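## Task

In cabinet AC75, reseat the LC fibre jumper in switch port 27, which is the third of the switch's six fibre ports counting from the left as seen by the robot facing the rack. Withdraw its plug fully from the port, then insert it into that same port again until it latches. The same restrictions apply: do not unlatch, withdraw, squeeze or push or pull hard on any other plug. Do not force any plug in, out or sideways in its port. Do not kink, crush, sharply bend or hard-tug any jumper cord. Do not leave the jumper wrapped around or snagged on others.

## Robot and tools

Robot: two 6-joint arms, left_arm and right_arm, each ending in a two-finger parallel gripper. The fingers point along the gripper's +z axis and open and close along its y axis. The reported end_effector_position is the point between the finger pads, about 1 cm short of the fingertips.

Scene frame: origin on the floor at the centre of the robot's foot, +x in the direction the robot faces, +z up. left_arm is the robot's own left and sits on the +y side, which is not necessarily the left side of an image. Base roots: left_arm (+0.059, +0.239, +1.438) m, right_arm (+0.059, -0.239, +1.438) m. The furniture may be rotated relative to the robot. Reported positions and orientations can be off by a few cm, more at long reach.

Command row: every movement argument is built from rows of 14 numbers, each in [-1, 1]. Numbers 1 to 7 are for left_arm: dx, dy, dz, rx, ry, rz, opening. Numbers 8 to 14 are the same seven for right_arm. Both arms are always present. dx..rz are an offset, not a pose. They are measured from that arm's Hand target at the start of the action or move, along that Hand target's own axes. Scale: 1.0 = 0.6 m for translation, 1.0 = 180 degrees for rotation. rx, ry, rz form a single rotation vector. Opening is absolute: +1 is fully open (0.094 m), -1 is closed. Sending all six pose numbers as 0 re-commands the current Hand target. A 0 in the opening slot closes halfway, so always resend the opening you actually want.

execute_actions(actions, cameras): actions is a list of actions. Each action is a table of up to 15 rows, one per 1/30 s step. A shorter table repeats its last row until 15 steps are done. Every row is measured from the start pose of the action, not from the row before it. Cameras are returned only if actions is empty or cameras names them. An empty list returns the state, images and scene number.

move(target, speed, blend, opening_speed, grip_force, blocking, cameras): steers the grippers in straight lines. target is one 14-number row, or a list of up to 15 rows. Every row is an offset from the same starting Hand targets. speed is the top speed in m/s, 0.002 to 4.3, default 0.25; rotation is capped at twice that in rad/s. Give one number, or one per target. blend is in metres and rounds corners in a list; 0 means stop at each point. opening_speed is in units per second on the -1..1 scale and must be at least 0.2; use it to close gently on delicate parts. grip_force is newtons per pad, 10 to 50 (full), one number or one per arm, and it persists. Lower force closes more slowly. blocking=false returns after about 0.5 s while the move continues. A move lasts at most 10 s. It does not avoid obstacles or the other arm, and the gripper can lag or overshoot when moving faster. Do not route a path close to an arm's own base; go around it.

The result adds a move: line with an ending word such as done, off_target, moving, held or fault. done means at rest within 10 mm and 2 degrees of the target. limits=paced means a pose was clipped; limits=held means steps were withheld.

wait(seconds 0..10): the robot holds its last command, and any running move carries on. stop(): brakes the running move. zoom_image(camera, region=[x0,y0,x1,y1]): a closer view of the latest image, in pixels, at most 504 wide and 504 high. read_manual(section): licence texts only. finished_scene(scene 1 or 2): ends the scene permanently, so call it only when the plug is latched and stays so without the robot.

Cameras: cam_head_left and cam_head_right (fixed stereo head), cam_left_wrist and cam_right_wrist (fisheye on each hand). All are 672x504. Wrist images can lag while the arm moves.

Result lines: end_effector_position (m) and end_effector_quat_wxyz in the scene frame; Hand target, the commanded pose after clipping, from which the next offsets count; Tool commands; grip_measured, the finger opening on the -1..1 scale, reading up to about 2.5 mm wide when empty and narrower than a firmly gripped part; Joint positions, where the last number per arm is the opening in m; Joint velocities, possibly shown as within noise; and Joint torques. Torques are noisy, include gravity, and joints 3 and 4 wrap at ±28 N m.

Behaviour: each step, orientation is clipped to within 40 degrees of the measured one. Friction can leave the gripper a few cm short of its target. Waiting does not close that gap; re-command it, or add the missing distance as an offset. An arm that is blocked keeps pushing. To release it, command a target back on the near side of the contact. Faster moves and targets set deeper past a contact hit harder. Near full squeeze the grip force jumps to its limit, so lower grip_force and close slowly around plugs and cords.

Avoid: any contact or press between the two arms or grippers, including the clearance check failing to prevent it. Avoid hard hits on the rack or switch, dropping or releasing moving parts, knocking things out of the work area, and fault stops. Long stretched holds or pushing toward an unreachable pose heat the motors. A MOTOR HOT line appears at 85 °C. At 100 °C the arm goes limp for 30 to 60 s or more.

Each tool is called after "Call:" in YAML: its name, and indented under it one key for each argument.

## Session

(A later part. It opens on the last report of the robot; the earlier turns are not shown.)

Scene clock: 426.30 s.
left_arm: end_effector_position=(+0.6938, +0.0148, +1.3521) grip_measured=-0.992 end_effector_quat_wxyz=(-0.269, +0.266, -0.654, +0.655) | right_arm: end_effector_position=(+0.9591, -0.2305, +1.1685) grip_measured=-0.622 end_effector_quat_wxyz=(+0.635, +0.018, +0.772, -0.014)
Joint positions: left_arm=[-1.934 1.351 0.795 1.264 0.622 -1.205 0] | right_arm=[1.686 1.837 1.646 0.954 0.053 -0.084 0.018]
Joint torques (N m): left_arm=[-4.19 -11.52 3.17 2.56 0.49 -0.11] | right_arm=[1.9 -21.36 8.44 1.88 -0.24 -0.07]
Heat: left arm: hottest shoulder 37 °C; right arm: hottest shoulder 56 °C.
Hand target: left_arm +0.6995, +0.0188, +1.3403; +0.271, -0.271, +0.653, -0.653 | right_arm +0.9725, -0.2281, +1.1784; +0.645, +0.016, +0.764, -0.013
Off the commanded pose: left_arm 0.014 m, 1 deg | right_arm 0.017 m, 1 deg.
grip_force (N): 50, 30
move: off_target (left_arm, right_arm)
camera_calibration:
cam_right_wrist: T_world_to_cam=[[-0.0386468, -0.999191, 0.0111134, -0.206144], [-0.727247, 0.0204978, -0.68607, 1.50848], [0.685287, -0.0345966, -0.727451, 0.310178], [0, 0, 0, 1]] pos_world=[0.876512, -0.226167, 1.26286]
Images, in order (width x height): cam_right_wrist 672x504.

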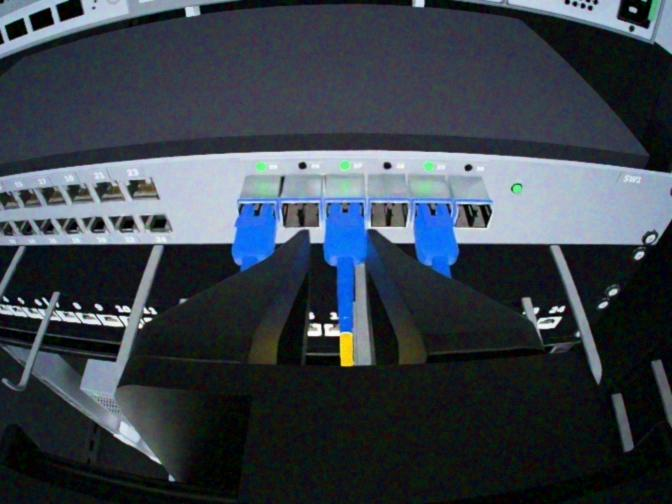

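Call:
move:
  target: [0,0,0,0,0,0,-1, 0,-0.006,0,0,0,0,-0.62]
  speed: 0.04

Call:
move:
  target: [0,0,0,0,0,0,-1, 0,-0.005,0,0,0,0,-0.62]
  speed: 0.04
  cameras: ["cam_right_wrist"]

Call:
zoom_image:
  camera: "cam_right_wrist"
  region: [260, 170, 420, 310]

Scene clock: 434.23 s.
left_arm: end_effector_position=(+0.6938, +0.0148, +1.3521) grip_measured=-0.992 end_effector_quat_wxyz=(-0.269, +0.266, -0.654, +0.655) | right_arm: end_effector_position=(+0.9591, -0.2302, +1.1684) grip_measured=-0.622 end_effector_quat_wxyz=(+0.635, +0.017, +0.772, -0.013)
Joint positions: left_arm=[-1.934 1.351 0.795 1.264 0.622 -1.205 0] | right_arm=[1.686 1.837 1.646 0.953 0.051 -0.084 0.018]
Joint torques (N m): left_arm=[-3.9 -11.63 3.18 2.61 0.49 -0.08] | right_arm=[1.49 -21.3 8.36 1.83 -0.35 -0.03]
Heat: left arm: hottest shoulder 36 °C; right arm: hottest shoulder 55 °C.
Hand target: left_arm +0.6995, +0.0188, +1.3403; +0.271, -0.271, +0.653, -0.653 | right_arm +0.9723, -0.2317, +1.1784; +0.645, +0.016, +0.764, -0.013
Off the commanded pose: left_arm 0.014 m, 1 deg | right_arm 0.017 m, 1 deg.
grip_force (N): 50, 30
move: off_target (left_arm, right_arm)

Scene clock: 434.93 s.
left_arm: end_effector_position=(+0.6938, +0.0148, +1.3521) grip_measured=-0.992 end_effector_quat_wxyz=(-0.269, +0.266, -0.654, +0.655) | right_arm: end_effector_position=(+0.9592, -0.2304, +1.1684) grip_measured=-0.622 end_effector_quat_wxyz=(+0.635, +0.016, +0.772, -0.012)
Joint positions: left_arm=[-1.934 1.351 0.795 1.264 0.622 -1.205 0] | right_arm=[1.684 1.837 1.646 0.953 0.048 -0.084 0.018]
Joint torques (N m): left_arm=[-4.19 -11.81 3.18 2.67 0.46 -0.08] | right_arm=[1.08 -21.48 8.32 1.95 -0.33 0]
Heat: left arm: hottest shoulder 36 °C; right arm: hottest shoulder 55 °C.
Hand target: left_arm +0.6995, +0.0188, +1.3403; +0.271, -0.271, +0.653, -0.653 | right_arm +0.9722, -0.2349, +1.1783; +0.645, +0.016, +0.764, -0.013
Off the commanded pose: left_arm 0.014 m, 1 deg | right_arm 0.017 m, 1 deg.
grip_force (N): 50, 30
move: off_target (left_arm, right_arm)
camera_calibration:
cam_right_wrist: T_world_to_cam=[[-0.0340507, -0.999359, 0.0110277, -0.2104], [-0.727288, 0.0172094, -0.686116, 1.50777], [0.685487, -0.0313831, -0.727408, 0.310597], [0, 0, 0, 1]] pos_world=[0.876507, -0.226466, 1.26276]
Images, in order (width x height): cam_right_wrist 672x504.

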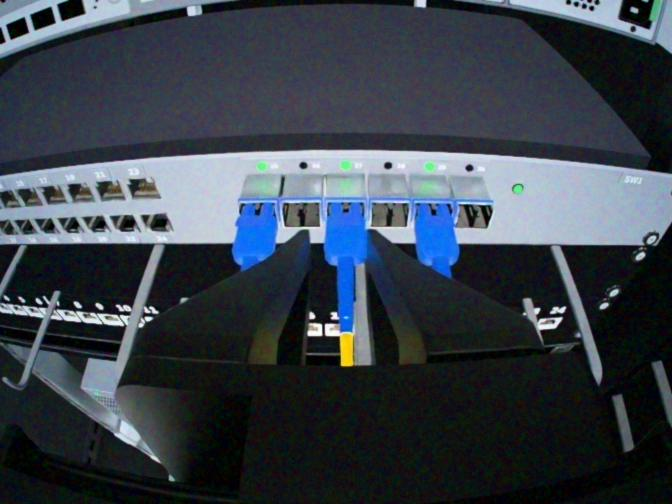

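Scaled by 3.150 from the camera's 672x504 image, which has a finer 960x720 frame.

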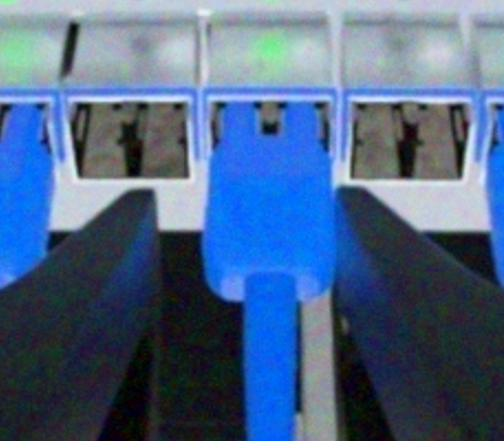

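Call:
move:
  target: [0,0,0,0,0,0,-1, 0,-0.0035,0,0,0,0,-0.62]
  speed: 0.04

Call:
wait:
  seconds: 0.3
  cameras: ["cam_right_wrist"]

Call:
zoom_image:
  camera: "cam_right_wrist"
  region: [260, 170, 420, 310]

Scene clock: 442.47 s.
left_arm: end_effector_position=(+0.6938, +0.0148, +1.3521) grip_measured=-0.992 end_effector_quat_wxyz=(-0.269, +0.266, -0.654, +0.655) | right_arm: end_effector_position=(+0.9592, -0.2309, +1.1683) grip_measured=-0.622 end_effector_quat_wxyz=(+0.636, +0.015, +0.772, -0.012)
Joint positions: left_arm=[-1.934 1.351 0.795 1.264 0.622 -1.205 0] | right_arm=[1.683 1.837 1.646 0.953 0.044 -0.084 0.018]
Joint torques (N m): left_arm=[-4.07 -11.46 3.17 2.71 0.49 -0.08] | right_arm=[0.79 -21.42 8.35 1.87 -0.3 0.04]
Heat: left arm: hottest shoulder 36 °C; right arm: hottest shoulder 54 °C.
Hand target: left_arm +0.6995, +0.0188, +1.3403; +0.271, -0.271, +0.653, -0.653 | right_arm +0.9721, -0.2370, +1.1783; +0.645, +0.016, +0.764, -0.013
Off the commanded pose: left_arm 0.014 m, 1 deg | right_arm 0.017 m, 1 deg.
grip_force (N): 50, 30
move: off_target (left_arm, right_arm)

Scene clock: 442.77 s.
left_arm: end_effector_position=(+0.6938, +0.0148, +1.3521) grip_measured=-0.992 end_effector_quat_wxyz=(-0.269, +0.266, -0.654, +0.655) | right_arm: end_effector_position=(+0.9592, -0.2312, +1.1683) grip_measured=-0.622 end_effector_quat_wxyz=(+0.636, +0.015, +0.772, -0.012)
Joint positions: left_arm=[-1.934 1.351 0.795 1.264 0.622 -1.205 0] | right_arm=[1.683 1.837 1.646 0.953 0.044 -0.084 0.018]
Joint torques (N m): left_arm=[-4.13 -11.58 3.08 2.56 0.48 -0.08] | right_arm=[0.73 -21.13 8.29 1.85 -0.31 0.02]
Heat: left arm: hottest shoulder 36 °C; right arm: hottest shoulder 54 °C.
Hand target: left_arm +0.6995, +0.0188, +1.3403; +0.271, -0.271, +0.653, -0.653 | right_arm +0.9721, -0.2369, +1.1784; +0.645, +0.016, +0.764, -0.013
Tool commands: left_gripper/opening=-1.0 right_gripper/opening=-0.62
Off the commanded pose: left_arm 0.014 m, 1 deg | right_arm 0.017 m, 1 deg.
grip_force (N): 50, 30
wait: 0.30 s; at rest by 0.17 s
camera_calibration:
cam_right_wrist: T_world_to_cam=[[-0.0318338, -0.999423, 0.0118684, -0.214317], [-0.727213, 0.015014, -0.686247, 1.50731], [0.685673, -0.0304768, -0.727272, 0.310368], [0, 0, 0, 1]] pos_world=[0.876505, -0.227365, 1.26266]
Images, in order (width x height): cam_right_wrist 672x504.

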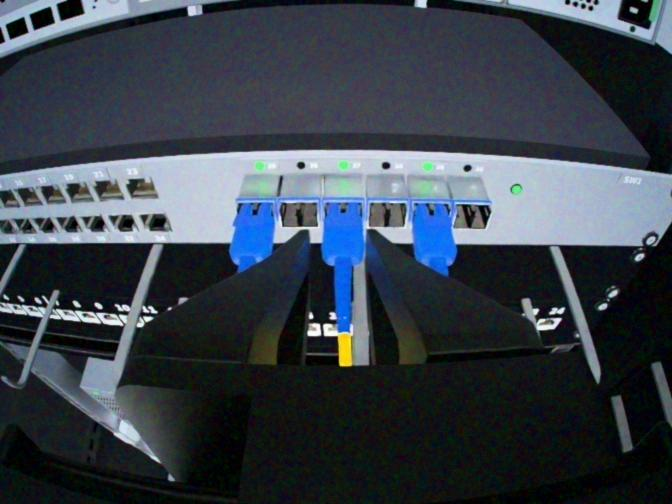

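Scaled by 3.150 from the camera's 672x504 image, which has a finer 960x720 frame.

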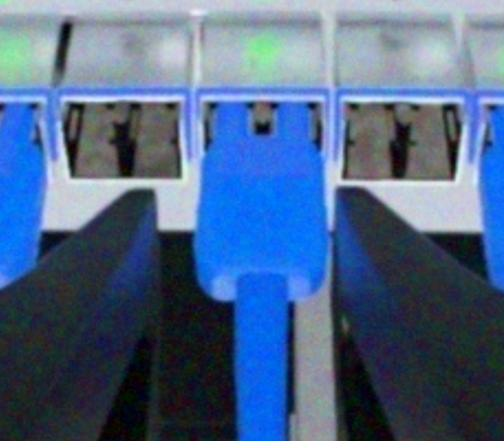

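Call:
move:
  target: [0,0,0,0,0,0,-1, 0,-0.0035,0,0,0,0,-0.62]
  speed: 0.04

Call:
wait:
  seconds: 0.3
  cameras: ["cam_right_wrist"]

Call:
zoom_image:
  camera: "cam_right_wrist"
  region: [260, 170, 420, 310]

Scene clock: 449.33 s.
left_arm: end_effector_position=(+0.6938, +0.0148, +1.3521) grip_measured=-0.992 end_effector_quat_wxyz=(-0.269, +0.266, -0.654, +0.655) | right_arm: end_effector_position=(+0.9592, -0.2333, +1.1681) grip_measured=-0.622 end_effector_quat_wxyz=(+0.636, +0.014, +0.772, -0.013)
Joint positions: left_arm=[-1.934 1.351 0.795 1.264 0.622 -1.205 0] | right_arm=[1.679 1.837 1.646 0.953 0.042 -0.084 0.018]
Joint torques (N m): left_arm=[-3.66 -11.52 3.17 2.58 0.46 -0.09] | right_arm=[0.85 -21.3 8.21 1.87 -0.3 0.03]
Heat: left arm: hottest shoulder 36 °C; right arm: hottest shoulder 54 °C.
Hand target: left_arm +0.6995, +0.0188, +1.3403; +0.271, -0.271, +0.653, -0.653 | right_arm +0.9720, -0.2390, +1.1783; +0.645, +0.016, +0.764, -0.013
Off the commanded pose: left_arm 0.014 m, 1 deg | right_arm 0.017 m, 1 deg.
grip_force (N): 50, 30
move: off_target (left_arm, right_arm)

Scene clock: 449.63 s.
left_arm: end_effector_position=(+0.6938, +0.0148, +1.3521) grip_measured=-0.992 end_effector_quat_wxyz=(-0.269, +0.266, -0.654, +0.655) | right_arm: end_effector_position=(+0.9592, -0.2333, +1.1681) grip_measured=-0.622 end_effector_quat_wxyz=(+0.636, +0.014, +0.772, -0.013)
Joint positions: left_arm=[-1.934 1.351 0.795 1.264 0.622 -1.205 0] | right_arm=[1.679 1.837 1.646 0.953 0.042 -0.084 0.018]
Joint torques (N m): left_arm=[-3.78 -11.75 3.12 2.59 0.49 -0.08] | right_arm=[0.91 -21.3 8.18 1.78 -0.28 0.05]
Heat: left arm: hottest shoulder 36 °C; right arm: hottest shoulder 54 °C.
Hand target: left_arm +0.6995, +0.0188, +1.3403; +0.271, -0.271, +0.653, -0.653 | right_arm +0.9720, -0.2390, +1.1783; +0.645, +0.016, +0.764, -0.013
Tool commands: left_gripper/opening=-1.0 right_gripper/opening=-0.62
Off the commanded pose: left_arm 0.014 m, 1 deg | right_arm 0.017 m, 1 deg.
grip_force (N): 50, 30
wait: 0.30 s; at rest by 0.17 s
camera_calibration:
cam_right_wrist: T_world_to_cam=[[-0.0315406, -0.999402, 0.0141922, -0.219402], [-0.727195, 0.0132039, -0.686304, 1.50677], [0.685706, -0.031967, -0.727177, 0.309742], [0, 0, 0, 1]] pos_world=[0.876405, -0.229265, 1.26245]
Images, in order (width x height): cam_right_wrist 672x504.

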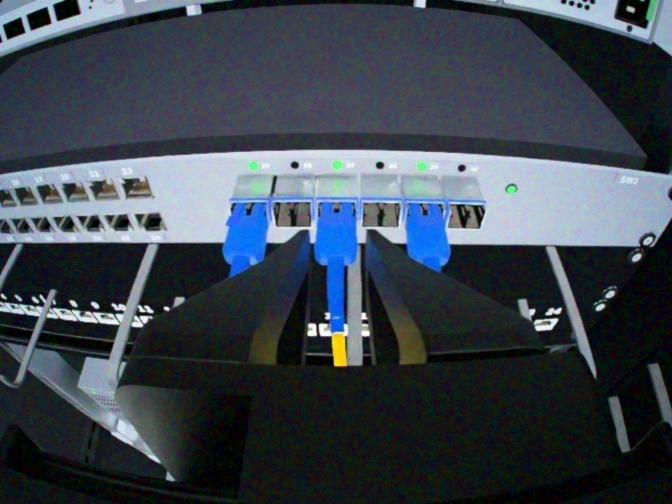

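Scaled by 3.150 from the camera's 672x504 image, which has a finer 960x720 frame.

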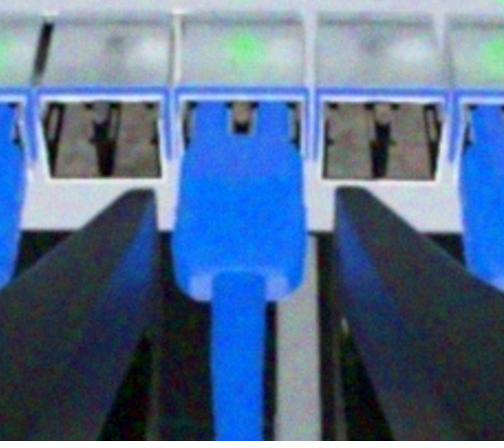

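Call:
move:
  target: [0,0,0,0,0,0,-1, 0,0,0,0,0,0,-0.88]
  speed: 0.03
  grip_force: [50, 45]
  opening_speed: 0.25
  cameras: ["cam_right_wrist"]

Call:
zoom_image:
  camera: "cam_right_wrist"
  region: [260, 170, 420, 310]

Scene clock: 456.97 s.
left_arm: end_effector_position=(+0.6938, +0.0148, +1.3521) grip_measured=-0.992 end_effector_quat_wxyz=(-0.269, +0.266, -0.654, +0.655) | right_arm: end_effector_position=(+0.9592, -0.2330, +1.1682) grip_measured=-0.758 end_effector_quat_wxyz=(+0.636, +0.013, +0.772, -0.012)
Joint positions: left_arm=[-1.934 1.351 0.795 1.264 0.622 -1.205 0] | right_arm=[1.679 1.837 1.646 0.953 0.04 -0.084 0.011]
Joint torques (N m): left_arm=[-3.84 -11.93 3.12 2.56 0.45 -0.08] | right_arm=[0.91 -21.42 8.31 1.87 -0.22 0.01]
Heat: left arm: hottest shoulder 36 °C; right arm: hottest shoulder 54 °C.
Hand target: left_arm +0.6995, +0.0188, +1.3403; +0.271, -0.271, +0.653, -0.653 | right_arm +0.9720, -0.2389, +1.1784; +0.645, +0.016, +0.764, -0.013
Off the commanded pose: left_arm 0.014 m, 1 deg | right_arm 0.017 m, 1 deg.
grip_force (N): 50, 45
move: off_target (left_arm, right_arm)
camera_calibration:
cam_right_wrist: T_world_to_cam=[[-0.0297165, -0.999462, 0.0138446, -0.220476], [-0.727138, 0.0121118, -0.686384, 1.50657], [0.685848, -0.0304639, -0.727107, 0.309879], [0, 0, 0, 1]] pos_world=[0.876403, -0.229164, 1.26245]
Images, in order (width x height): cam_right_wrist 672x504.

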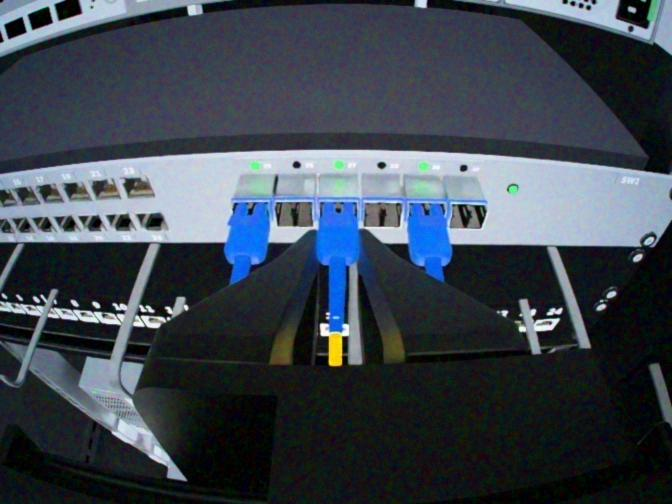

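Scaled by 3.150 from the camera's 672x504 image, which has a finer 960x720 frame.

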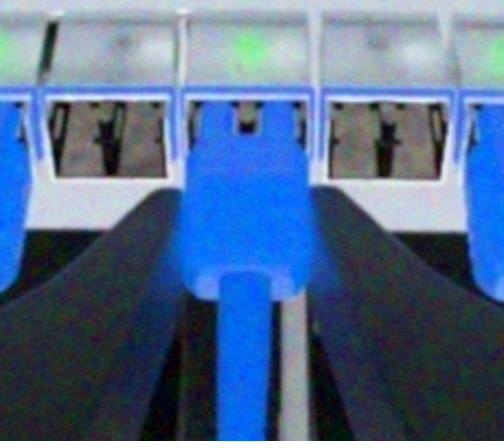

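Call:
move:
  target:
    - [-0.0719,-0.05,0.1638,-0.217,-0.081,-0.3456,-1, 0,0,0,0,0,0,-0.88]
    - [-0.0489,0.0667,0.4825,-0.217,-0.081,-0.3456,-1, 0,0,0,0,0,0,-0.88]
  speed: [0.2,0.1]
  blend: [0.02,0]
  cameras: ["all"]

Scene clock: 477.60 s.
left_arm: end_effector_position=(+0.9209, -0.1476, +1.3043) grip_measured=-0.992 end_effector_quat_wxyz=(-0.114, -0.707, +0.562, -0.415) | right_arm: end_effector_position=(+0.9592, -0.2330, +1.1682) grip_measured=-0.758 end_effector_quat_wxyz=(+0.636, +0.013, +0.772, -0.012)
Joint positions: left_arm=[-2.201 1.668 1.953 -0.314 0.091 -1.969 0] | right_arm=[1.679 1.837 1.646 0.953 0.04 -0.084 0.011]
Joint torques (N m): left_arm=[-11.05 -17.67 10.77 0.91 0.33 -0.16] | right_arm=[0.62 -21.13 8.28 1.87 -0.22 0.06]
Heat: left arm: hottest elbow 37 °C; right arm: hottest shoulder 54 °C.
Hand target: left_arm +0.9252, -0.1649, +1.3003; +0.123, +0.708, -0.557, +0.416 | right_arm +0.9720, -0.2389, +1.1784; +0.645, +0.016, +0.764, -0.013
Off the commanded pose: left_arm 0.018 m, 1 deg | right_arm 0.017 m, 1 deg.
grip_force (N): 50, 45
move: off_target (left_arm, right_arm)
camera_calibration:
cam_left_wrist: T_world_to_cam=[[0.875193, 0.377429, 0.302628, -1.15032], [-0.229009, -0.2278, 0.946394, -1.04928], [0.426136, -0.897582, -0.112935, -0.250489], [0, 0, 0, 1]] pos_world=[0.873202, -0.0296956, 1.31286]
cam_right_wrist: T_world_to_cam=[[-0.0297165, -0.999462, 0.0138446, -0.220476], [-0.727138, 0.0121118, -0.686384, 1.50657], [0.685848, -0.0304639, -0.727107, 0.309879], [0, 0, 0, 1]] pos_world=[0.876403, -0.229164, 1.26245]

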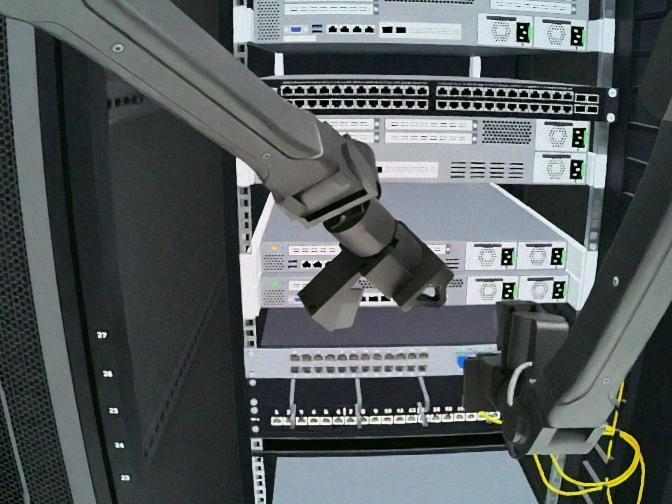

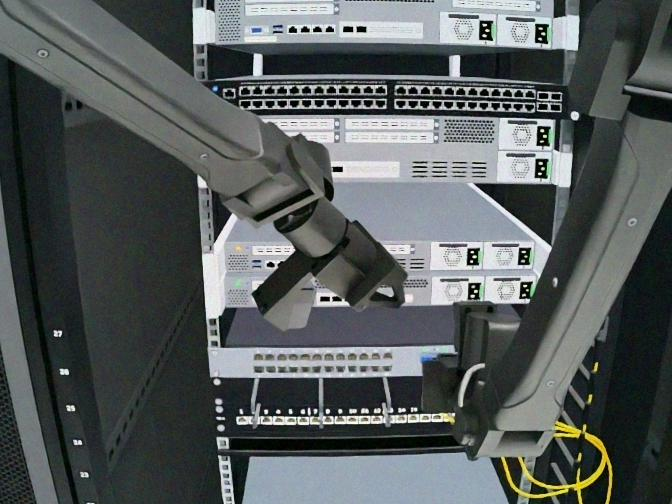

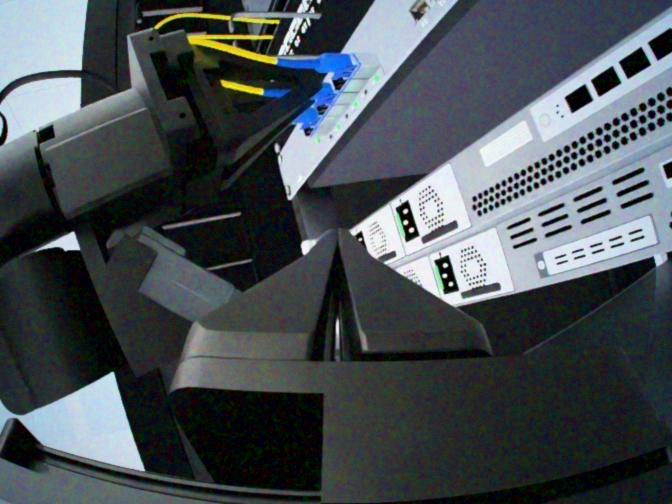

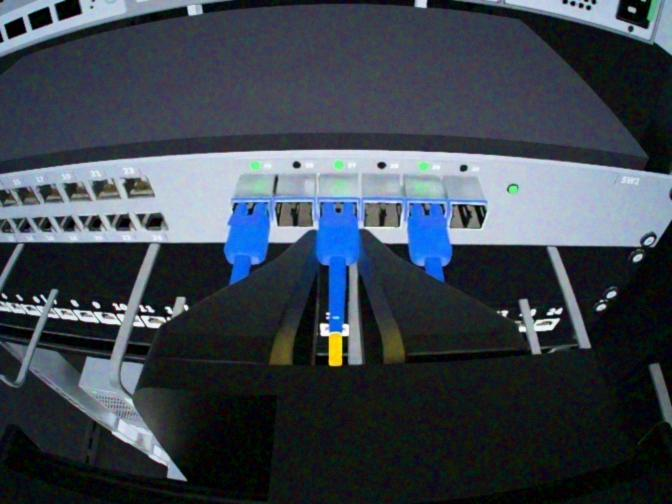

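Call:
move:
  target: [-0.047,0.0192,0.1525,0,0,0,-1, 0,0,0,0,0,0,-0.88]
  speed: 0.06
  cameras: ["all"]

Call:
zoom_image:
  camera: "cam_right_wrist"
  region: [240, 130, 440, 280]

Call:
zoom_image:
  camera: "cam_left_wrist"
  region: [240, 130, 440, 280]

Scene clock: 490.93 s.
left_arm: end_effector_position=(+0.9519, -0.2027, +1.2323) grip_measured=-0.992 end_effector_quat_wxyz=(-0.120, -0.703, +0.562, -0.419) | right_arm: end_effector_position=(+0.9592, -0.2330, +1.1682) grip_measured=-0.758 end_effector_quat_wxyz=(+0.636, +0.013, +0.772, -0.012)
Joint positions: left_arm=[-2.201 1.961 2.318 -0.384 0.106 -1.969 0] | right_arm=[1.679 1.837 1.646 0.953 0.04 -0.084 0.011]
Joint torques (N m): left_arm=[-10.93 -19.66 11.26 0.85 0.52 -0.15] | right_arm=[0.73 -21.42 8.24 1.8 -0.2 0.04]
Heat: left arm: hottest elbow 40 °C; right arm: hottest shoulder 54 °C.
Hand target: left_arm +0.9554, -0.2079, +1.2196; +0.123, +0.708, -0.557, +0.416 | right_arm +0.9720, -0.2389, +1.1784; +0.645, +0.016, +0.764, -0.013
Off the commanded pose: left_arm 0.014 m, 1 deg | right_arm 0.017 m, 1 deg.
grip_force (N): 50, 45
move: off_target (left_arm, right_arm)
camera_calibration:
cam_left_wrist: T_world_to_cam=[[0.877396, 0.374712, 0.299612, -1.13375], [-0.232405, -0.214378, 0.948699, -0.983514], [0.41972, -0.902016, -0.101009, -0.330792], [0, 0, 0, 1]] pos_world=[0.905017, -0.0843916, 1.23933]
cam_right_wrist: T_world_to_cam=[[-0.0297165, -0.999462, 0.0138446, -0.220476], [-0.727138, 0.0121118, -0.686384, 1.50657], [0.685848, -0.0304639, -0.727107, 0.309879], [0, 0, 0, 1]] pos_world=[0.876403, -0.229164, 1.26245]

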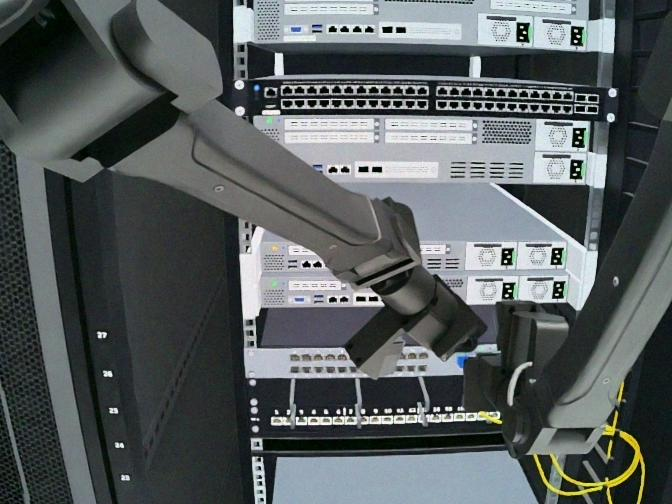

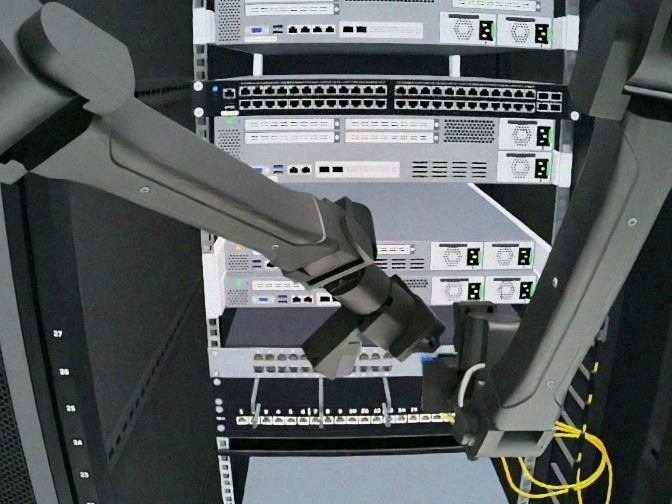

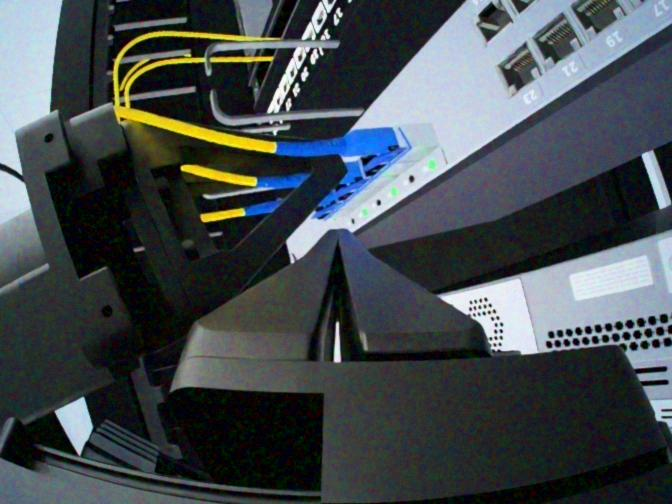

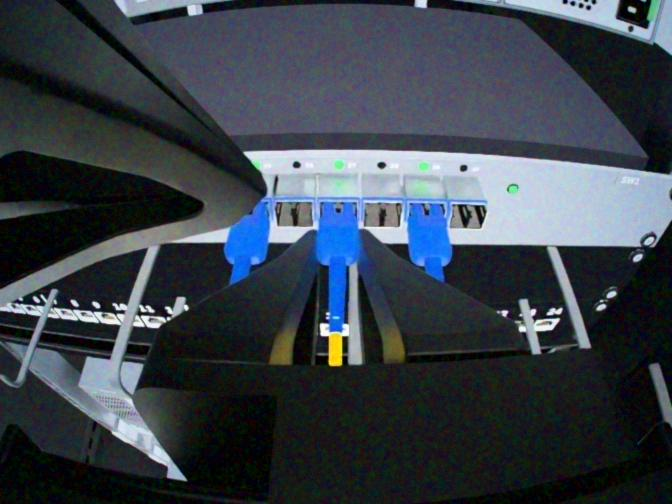

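Scaled by 2.520 from the camera's 672x504 image, which has a finer 960x720 frame.

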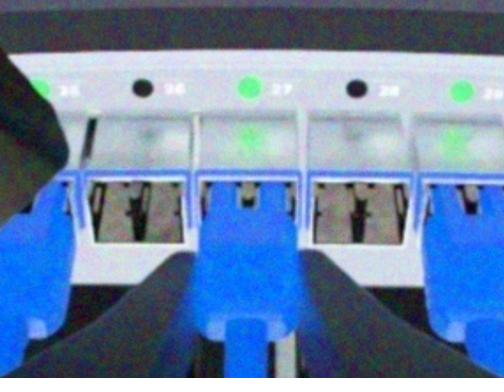

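Scaled by 2.520 from the camera's 672x504 image, which has a finer 960x720 frame.

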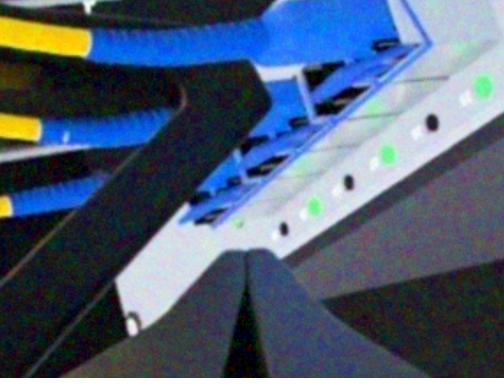

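Call:
move:
  target:
    - [0,0,0,0,0,0,-1, 0,0,0,0,0,0,-0.62]
    - [0,0,0,0,0,0,-1, 0.0139,-0.003,-0.0822,0,0,0,-0.62]
  speed: [0.05,0.06]

Call:
move:
  target:
    - [0,0,0,0,0,0,-1, -0.031,0,0.0032,0,0,0,-0.62]
    - [0,0,0,0,0,0,-1, -0.0139,0.0025,0.0686,0,0,0,-0.62]
  speed: [0.05,0.04]
  cameras: ["cam_right_wrist"]

Call:
zoom_image:
  camera: "cam_right_wrist"
  region: [260, 150, 420, 290]

Scene clock: 550.13 s.
left_arm: end_effector_position=(+0.9518, -0.2027, +1.2322) grip_measured=-0.992 end_effector_quat_wxyz=(-0.120, -0.703, +0.562, -0.419) | right_arm: end_effector_position=(+0.9105, -0.2316, +1.1493) grip_measured=-0.622 end_effector_quat_wxyz=(+0.625, +0.012, +0.781, -0.012)
Joint positions: left_arm=[-2.201 1.961 2.318 -0.384 0.106 -1.969 0] | right_arm=[1.678 1.822 1.502 1.055 0.04 -0.084 0.018]
Joint torques (N m): left_arm=[-11.46 -19.6 11.33 0.72 0.56 -0.19] | right_arm=[0.97 -22.77 4.21 2.93 -0.25 0.05]
Heat: left arm: hottest elbow 47 °C; right arm: hottest shoulder 54 °C.
Hand target: left_arm +0.9554, -0.2079, +1.2196; +0.123, +0.708, -0.557, +0.416 | right_arm +0.9220, -0.2388, +1.1785; +0.645, +0.016, +0.764, -0.013
Off the commanded pose: left_arm 0.014 m, 1 deg | right_arm 0.032 m, 3 deg.
grip_force (N): 50, 45
move: off_target (left_arm, right_arm)

Scene clock: 552.73 s.
left_arm: end_effector_position=(+0.9518, -0.2027, +1.2322) grip_measured=-0.992 end_effector_quat_wxyz=(-0.120, -0.703, +0.562, -0.419) | right_arm: end_effector_position=(+0.9510, -0.2339, +1.1705) grip_measured=-0.622 end_effector_quat_wxyz=(+0.636, +0.013, +0.772, -0.012)
Joint positions: left_arm=[-2.201 1.961 2.318 -0.384 0.106 -1.969 0] | right_arm=[1.678 1.822 1.611 0.974 0.04 -0.084 0.018]
Joint torques (N m): left_arm=[-11.28 -19.78 11.23 0.84 0.55 -0.13] | right_arm=[0.91 -20.84 8.14 1.84 -0.23 0.03]
Heat: left arm: hottest elbow 47 °C; right arm: hottest shoulder 54 °C.
Hand target: left_arm +0.9554, -0.2079, +1.2196; +0.123, +0.708, -0.557, +0.416 | right_arm +0.9641, -0.2391, +1.1799; +0.645, +0.016, +0.764, -0.013
Off the commanded pose: left_arm 0.014 m, 1 deg | right_arm 0.017 m, 1 deg.
grip_force (N): 50, 45
move: off_target (left_arm, right_arm)
camera_calibration:
cam_right_wrist: T_world_to_cam=[[-0.0303941, -0.999428, 0.0148483, -0.222224], [-0.726939, 0.0119067, -0.686599, 1.50225], [0.686029, -0.0316624, -0.726885, 0.316435], [0, 0, 0, 1]] pos_world=[0.868204, -0.229964, 1.26475]
Images, in order (width x height): cam_right_wrist 672x504.

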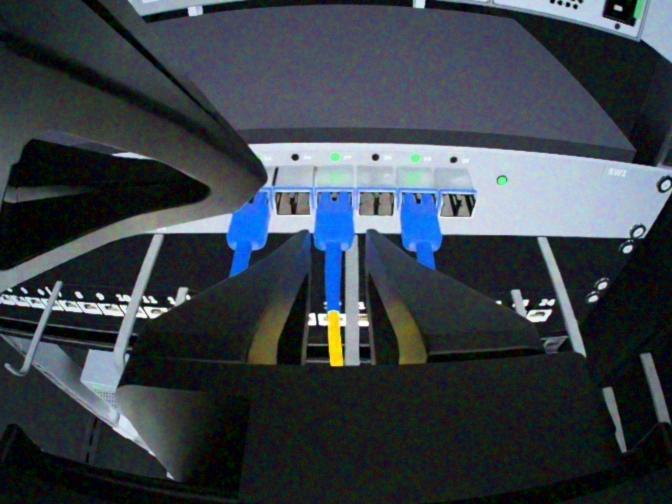

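Scaled by 3.150 from the camera's 672x504 image, which has a finer 960x720 frame.

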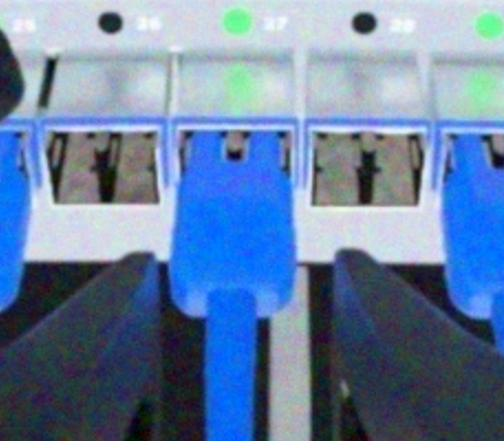

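Call:
move:
  target: [0,0,0,0,0,0,-1, 0,0.002,0,-0.004,0,-0.0007,-0.62]
  speed: 0.04
  cameras: ["cam_right_wrist"]

Call:
zoom_image:
  camera: "cam_right_wrist"
  region: [260, 150, 420, 290]

Scene clock: 571.07 s.
left_arm: end_effector_position=(+0.9518, -0.2027, +1.2322) grip_measured=-0.992 end_effector_quat_wxyz=(-0.120, -0.703, +0.562, -0.419) | right_arm: end_effector_position=(+0.9511, -0.2322, +1.1706) grip_measured=-0.622 end_effector_quat_wxyz=(+0.636, +0.010, +0.771, -0.008)
Joint positions: left_arm=[-2.201 1.961 2.318 -0.384 0.106 -1.969 0] | right_arm=[1.678 1.822 1.611 0.974 0.029 -0.084 0.018]
Joint torques (N m): left_arm=[-11.05 -19.6 11.36 0.77 0.52 -0.14] | right_arm=[1.14 -20.89 8.23 1.88 -0.33 0.01]
Heat: left arm: hottest elbow 48 °C; right arm: hottest shoulder 53 °C.
Hand target: left_arm +0.9554, -0.2079, +1.2196; +0.123, +0.708, -0.557, +0.416 | right_arm +0.9641, -0.2378, +1.1799; +0.645, +0.011, +0.764, -0.009
Off the commanded pose: left_arm 0.014 m, 1 deg | right_arm 0.017 m, 1 deg.
grip_force (N): 50, 45
move: off_target (left_arm, right_arm)
camera_calibration:
cam_right_wrist: T_world_to_cam=[[-0.0194324, -0.999728, 0.0129169, -0.228767], [-0.726338, 0.00523797, -0.687318, 1.50116], [0.687063, -0.0227383, -0.726242, 0.316873], [0, 0, 0, 1]] pos_world=[0.868192, -0.229363, 1.26485]
Images, in order (width x height): cam_right_wrist 672x504.

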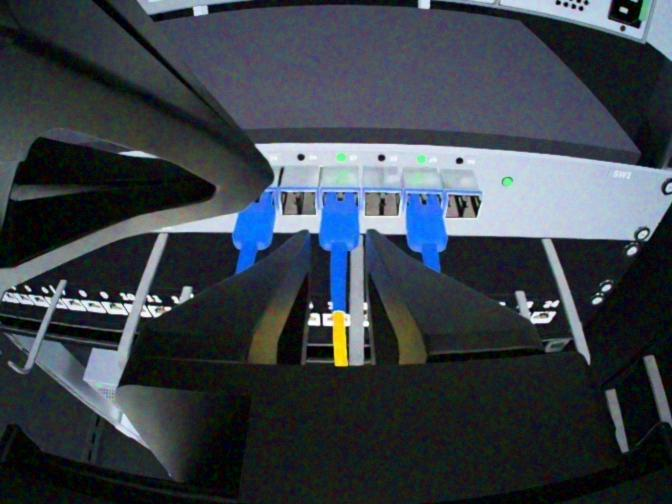

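Scaled by 3.150 from the camera's 672x504 image, which has a finer 960x720 frame.

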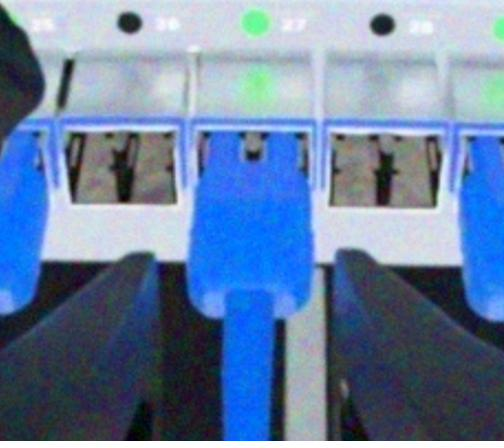

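Call:
move:
  target: [0,0,0,0,0,0,-1, 0,0,0,0,0,0,-1]
  speed: 0.03
  grip_force: [50, 50]
  opening_speed: 0.25
  cameras: ["cam_right_wrist"]

Call:
zoom_image:
  camera: "cam_right_wrist"
  region: [260, 150, 420, 290]

Scene clock: 579.30 s.
left_arm: end_effector_position=(+0.9518, -0.2027, +1.2322) grip_measured=-0.992 end_effector_quat_wxyz=(-0.120, -0.703, +0.562, -0.419) | right_arm: end_effector_position=(+0.9511, -0.2327, +1.1706) grip_measured=-0.807 end_effector_quat_wxyz=(+0.636, +0.009, +0.771, -0.008)
Joint positions: left_arm=[-2.201 1.961 2.318 -0.384 0.106 -1.969 0] | right_arm=[1.677 1.822 1.611 0.974 0.028 -0.084 0.009]
Joint torques (N m): left_arm=[-11.46 -19.78 11.36 0.87 0.56 -0.17] | right_arm=[0.97 -21.07 8.18 1.84 -0.28 0.03]
Heat: left arm: hottest elbow 48 °C; right arm: hottest shoulder 53 °C.
Hand target: left_arm +0.9554, -0.2079, +1.2196; +0.123, +0.708, -0.557, +0.416 | right_arm +0.9641, -0.2378, +1.1799; +0.645, +0.011, +0.764, -0.009
Off the commanded pose: left_arm 0.014 m, 1 deg | right_arm 0.017 m, 1 deg.
move: off_target (left_arm, right_arm)
camera_calibration:
cam_right_wrist: T_world_to_cam=[[-0.0191315, -0.999726, 0.0134717, -0.230129], [-0.726295, 0.00463642, -0.687367, 1.50105], [0.687116, -0.0229348, -0.726185, 0.3167], [0, 0, 0, 1]] pos_world=[0.868192, -0.229762, 1.26485]
Images, in order (width x height): cam_right_wrist 672x504.

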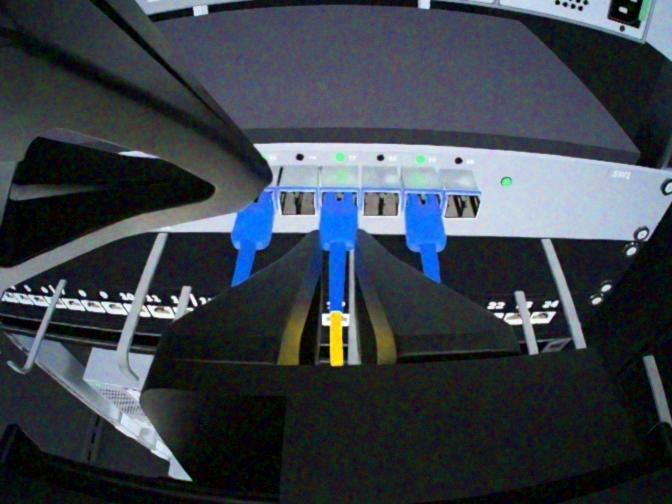

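Scaled by 3.150 from the camera's 672x504 image, which has a finer 960x720 frame.

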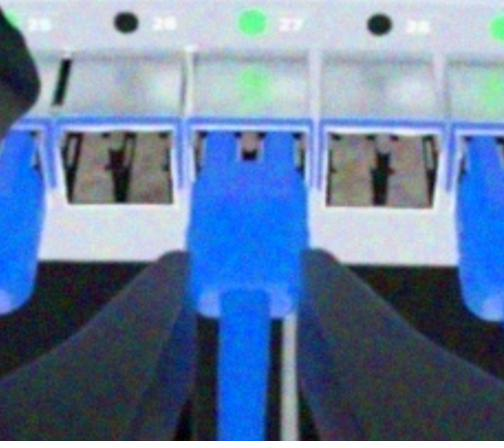

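Call:
move:
  target:
    - [0,0,0,0,0,0,-1, 0,0,0,0,0,0,-0.62]
    - [0,0,0,0,0,0,-1, -0.0007,0.0003,0.0105,0,0,0,-0.62]
  speed: 0.04
  cameras: ["cam_right_wrist"]

Call:
zoom_image:
  camera: "cam_right_wrist"
  region: [260, 150, 420, 290]

Scene clock: 594.80 s.
left_arm: end_effector_position=(+0.9518, -0.2027, +1.2322) grip_measured=-0.992 end_effector_quat_wxyz=(-0.120, -0.703, +0.562, -0.419) | right_arm: end_effector_position=(+0.9579, -0.2327, +1.1710) grip_measured=-0.622 end_effector_quat_wxyz=(+0.636, +0.009, +0.771, -0.008)
Joint positions: left_arm=[-2.201 1.961 2.318 -0.384 0.106 -1.969 0] | right_arm=[1.677 1.829 1.636 0.956 0.027 -0.084 0.018]
Joint torques (N m): left_arm=[-10.93 -19.55 11.38 0.81 0.53 -0.15] | right_arm=[0.79 -21.25 8.43 1.84 -0.23 0.03]
Heat: left arm: hottest elbow 49 °C; right arm: hottest shoulder 53 °C.
Hand target: left_arm +0.9554, -0.2079, +1.2196; +0.123, +0.708, -0.557, +0.416 | right_arm +0.9704, -0.2378, +1.1791; +0.645, +0.011, +0.764, -0.009
Off the commanded pose: left_arm 0.014 m, 1 deg | right_arm 0.016 m, 1 deg.
move: off_target (left_arm, right_arm)
camera_calibration:
cam_right_wrist: T_world_to_cam=[[-0.0187806, -0.999734, 0.0133898, -0.230309], [-0.726299, 0.00443777, -0.687365, 1.50615], [0.687122, -0.0226341, -0.726189, 0.312312], [0, 0, 0, 1]] pos_world=[0.874991, -0.229862, 1.26515]
Images, in order (width x height): cam_right_wrist 672x504.

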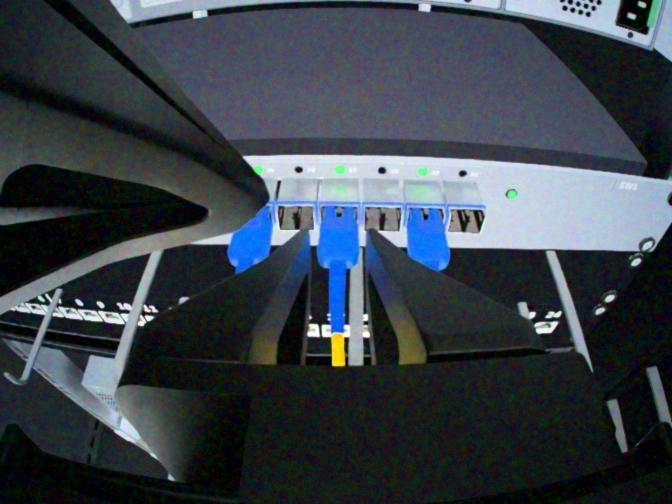

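Scaled by 3.150 from the camera's 672x504 image, which has a finer 960x720 frame.

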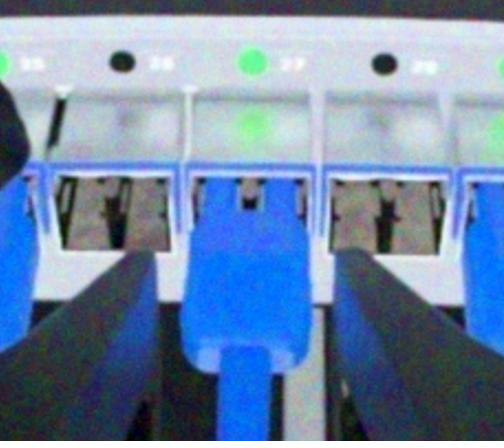

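Call:
move:
  target: [0,0,0,0,0,0,-1, 0,0,0,0,0,0,-0.9]
  speed: 0.03
  opening_speed: 0.25

Scene clock: 600.93 s.
left_arm: end_effector_position=(+0.9518, -0.2027, +1.2322) grip_measured=-0.992 end_effector_quat_wxyz=(-0.120, -0.703, +0.562, -0.419) | right_arm: end_effector_position=(+0.9579, -0.2327, +1.1710) grip_measured=-0.764 end_effector_quat_wxyz=(+0.636, +0.009, +0.771, -0.008)
Joint positions: left_arm=[-2.201 1.961 2.318 -0.384 0.106 -1.969 0] | right_arm=[1.677 1.829 1.636 0.956 0.027 -0.084 0.011]
Joint torques (N m): left_arm=[-10.87 -19.49 11.4 0.9 0.55 -0.14] | right_arm=[0.97 -21.36 8.35 1.87 -0.28 0.04]
Heat: left arm: hottest elbow 49 °C; right arm: hottest shoulder 54 °C.
Hand target: left_arm +0.9554, -0.2079, +1.2196; +0.123, +0.708, -0.557, +0.416 | right_arm +0.9704, -0.2377, +1.1792; +0.645, +0.011, +0.764, -0.009
Off the commanded pose: left_arm 0.014 m, 1 deg | right_arm 0.016 m, 1 deg.
move: off_target (left_arm, right_arm)

Call:
move:
  target:
    - [0.0197,-0.0108,-0.1328,0,0,0,-1, 0,0,0,0,0,0,-0.62]
    - [0.0197,-0.0108,-0.1328,-0.0204,-0.0532,0.0754,-1, 0.0139,-0.003,-0.0822,0,0,0,-0.62]
  speed: [0.08,0.06]

Call:
move:
  target:
    - [0,0,0,0,0,0,-1, -0.031,0,0.0032,0,0,0,-0.62]
    - [0,0,0,0,0,0,-1, -0.0139,0.0025,0.0619,0,0,0,-0.62]
  speed: [0.05,0.04]
  cameras: ["all"]

Call:
zoom_image:
  camera: "cam_right_wrist"
  region: [260, 150, 420, 290]

Scene clock: 674.73 s.
left_arm: end_effector_position=(+0.9133, -0.1517, +1.2652) grip_measured=-0.992 end_effector_quat_wxyz=(-0.053, -0.674, +0.656, -0.336) | right_arm: end_effector_position=(+0.9089, -0.2310, +1.1501) grip_measured=-0.622 end_effector_quat_wxyz=(+0.625, +0.008, +0.781, -0.008)
Joint positions: left_arm=[-2.221 1.755 2.08 -0.489 -0.071 -1.766 0] | right_arm=[1.676 1.819 1.495 1.058 0.027 -0.084 0.018]
Joint torques (N m): left_arm=[-11.81 -20.25 10.93 0.73 0.26 0.21] | right_arm=[0.62 -22.71 4.16 2.92 -0.3 0.05]
Heat: left arm: hottest elbow 50 °C; right arm: hottest shoulder 57 °C.
Hand target: left_arm +0.9254, -0.1630, +1.2795; +0.049, +0.666, -0.658, +0.349 | right_arm +0.9203, -0.2380, +1.1792; +0.645, +0.011, +0.764, -0.009
Off the commanded pose: left_arm 0.022 m, 2 deg | right_arm 0.032 m, 3 deg.
move: off_target (left_arm, right_arm)

Scene clock: 677.07 s.
left_arm: end_effector_position=(+0.9132, -0.1517, +1.2652) grip_measured=-0.992 end_effector_quat_wxyz=(-0.053, -0.674, +0.656, -0.336) | right_arm: end_effector_position=(+0.9441, -0.2333, +1.1703) grip_measured=-0.622 end_effector_quat_wxyz=(+0.634, +0.009, +0.773, -0.008)
Joint positions: left_arm=[-2.221 1.755 2.08 -0.49 -0.071 -1.765 0] | right_arm=[1.676 1.813 1.585 0.987 0.027 -0.084 0.018]
Joint torques (N m): left_arm=[-11.4 -20.13 11.07 0.73 0.23 0.22] | right_arm=[0.79 -21.19 8.05 1.92 -0.26 0.04]
Heat: left arm: hottest elbow 50 °C; right arm: hottest shoulder 57 °C.
Hand target: left_arm +0.9254, -0.1630, +1.2795; +0.049, +0.666, -0.658, +0.349 | right_arm +0.9583, -0.2376, +1.1811; +0.645, +0.011, +0.764, -0.009
Off the commanded pose: left_arm 0.022 m, 2 deg | right_arm 0.018 m, 2 deg.
move: off_target (left_arm, right_arm)
camera_calibration:
cam_left_wrist: T_world_to_cam=[[0.911055, 0.169241, 0.375946, -1.28731], [-0.278993, -0.41829, 0.864405, -0.89448], [0.303548, -0.892408, -0.333868, 0.136943], [0, 0, 0, 1]] pos_world=[0.881685, -0.0340774, 1.30287]
cam_right_wrist: T_world_to_cam=[[-0.0186211, -0.999725, 0.0142506, -0.232281], [-0.72946, 0.00383677, -0.684013, 1.49462], [0.68377, -0.0231323, -0.729331, 0.32811], [0, 0, 0, 1]] pos_world=[0.861592, -0.230362, 1.26495]

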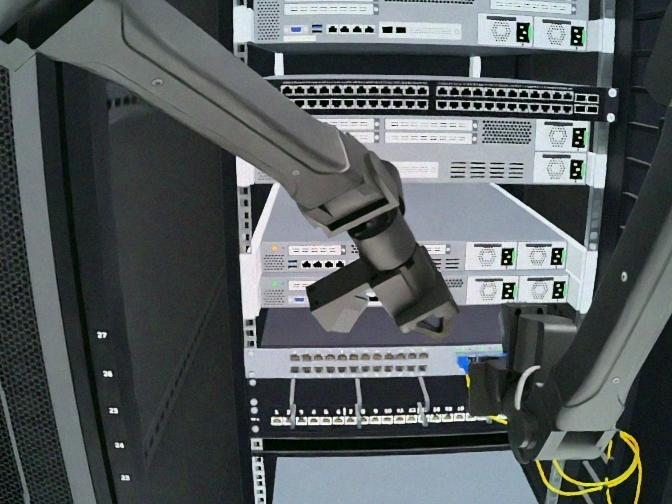

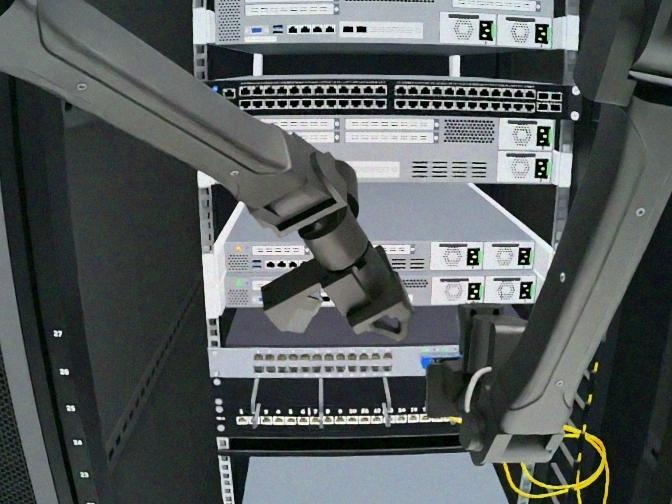

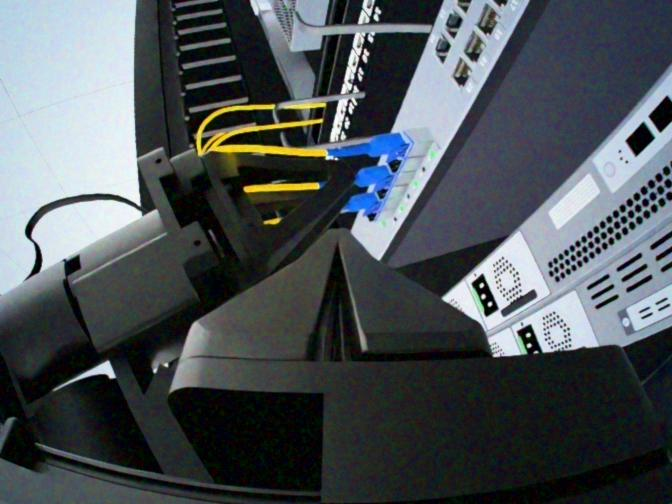

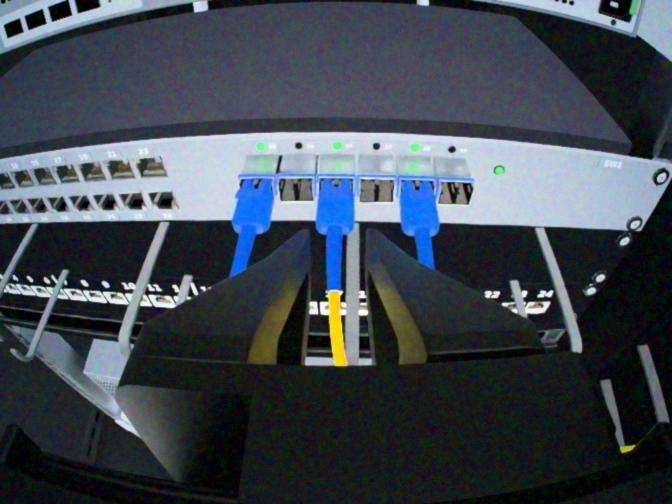

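Scaled by 3.150 from the camera's 672x504 image, which has a finer 960x720 frame.

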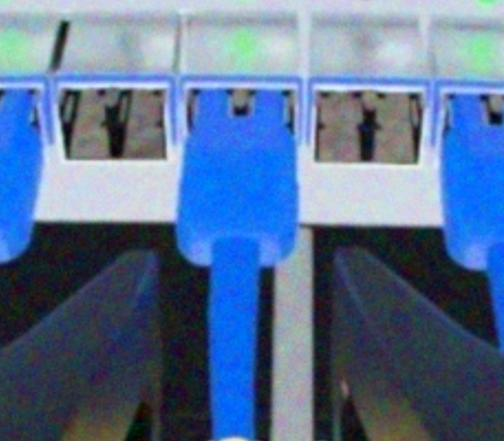

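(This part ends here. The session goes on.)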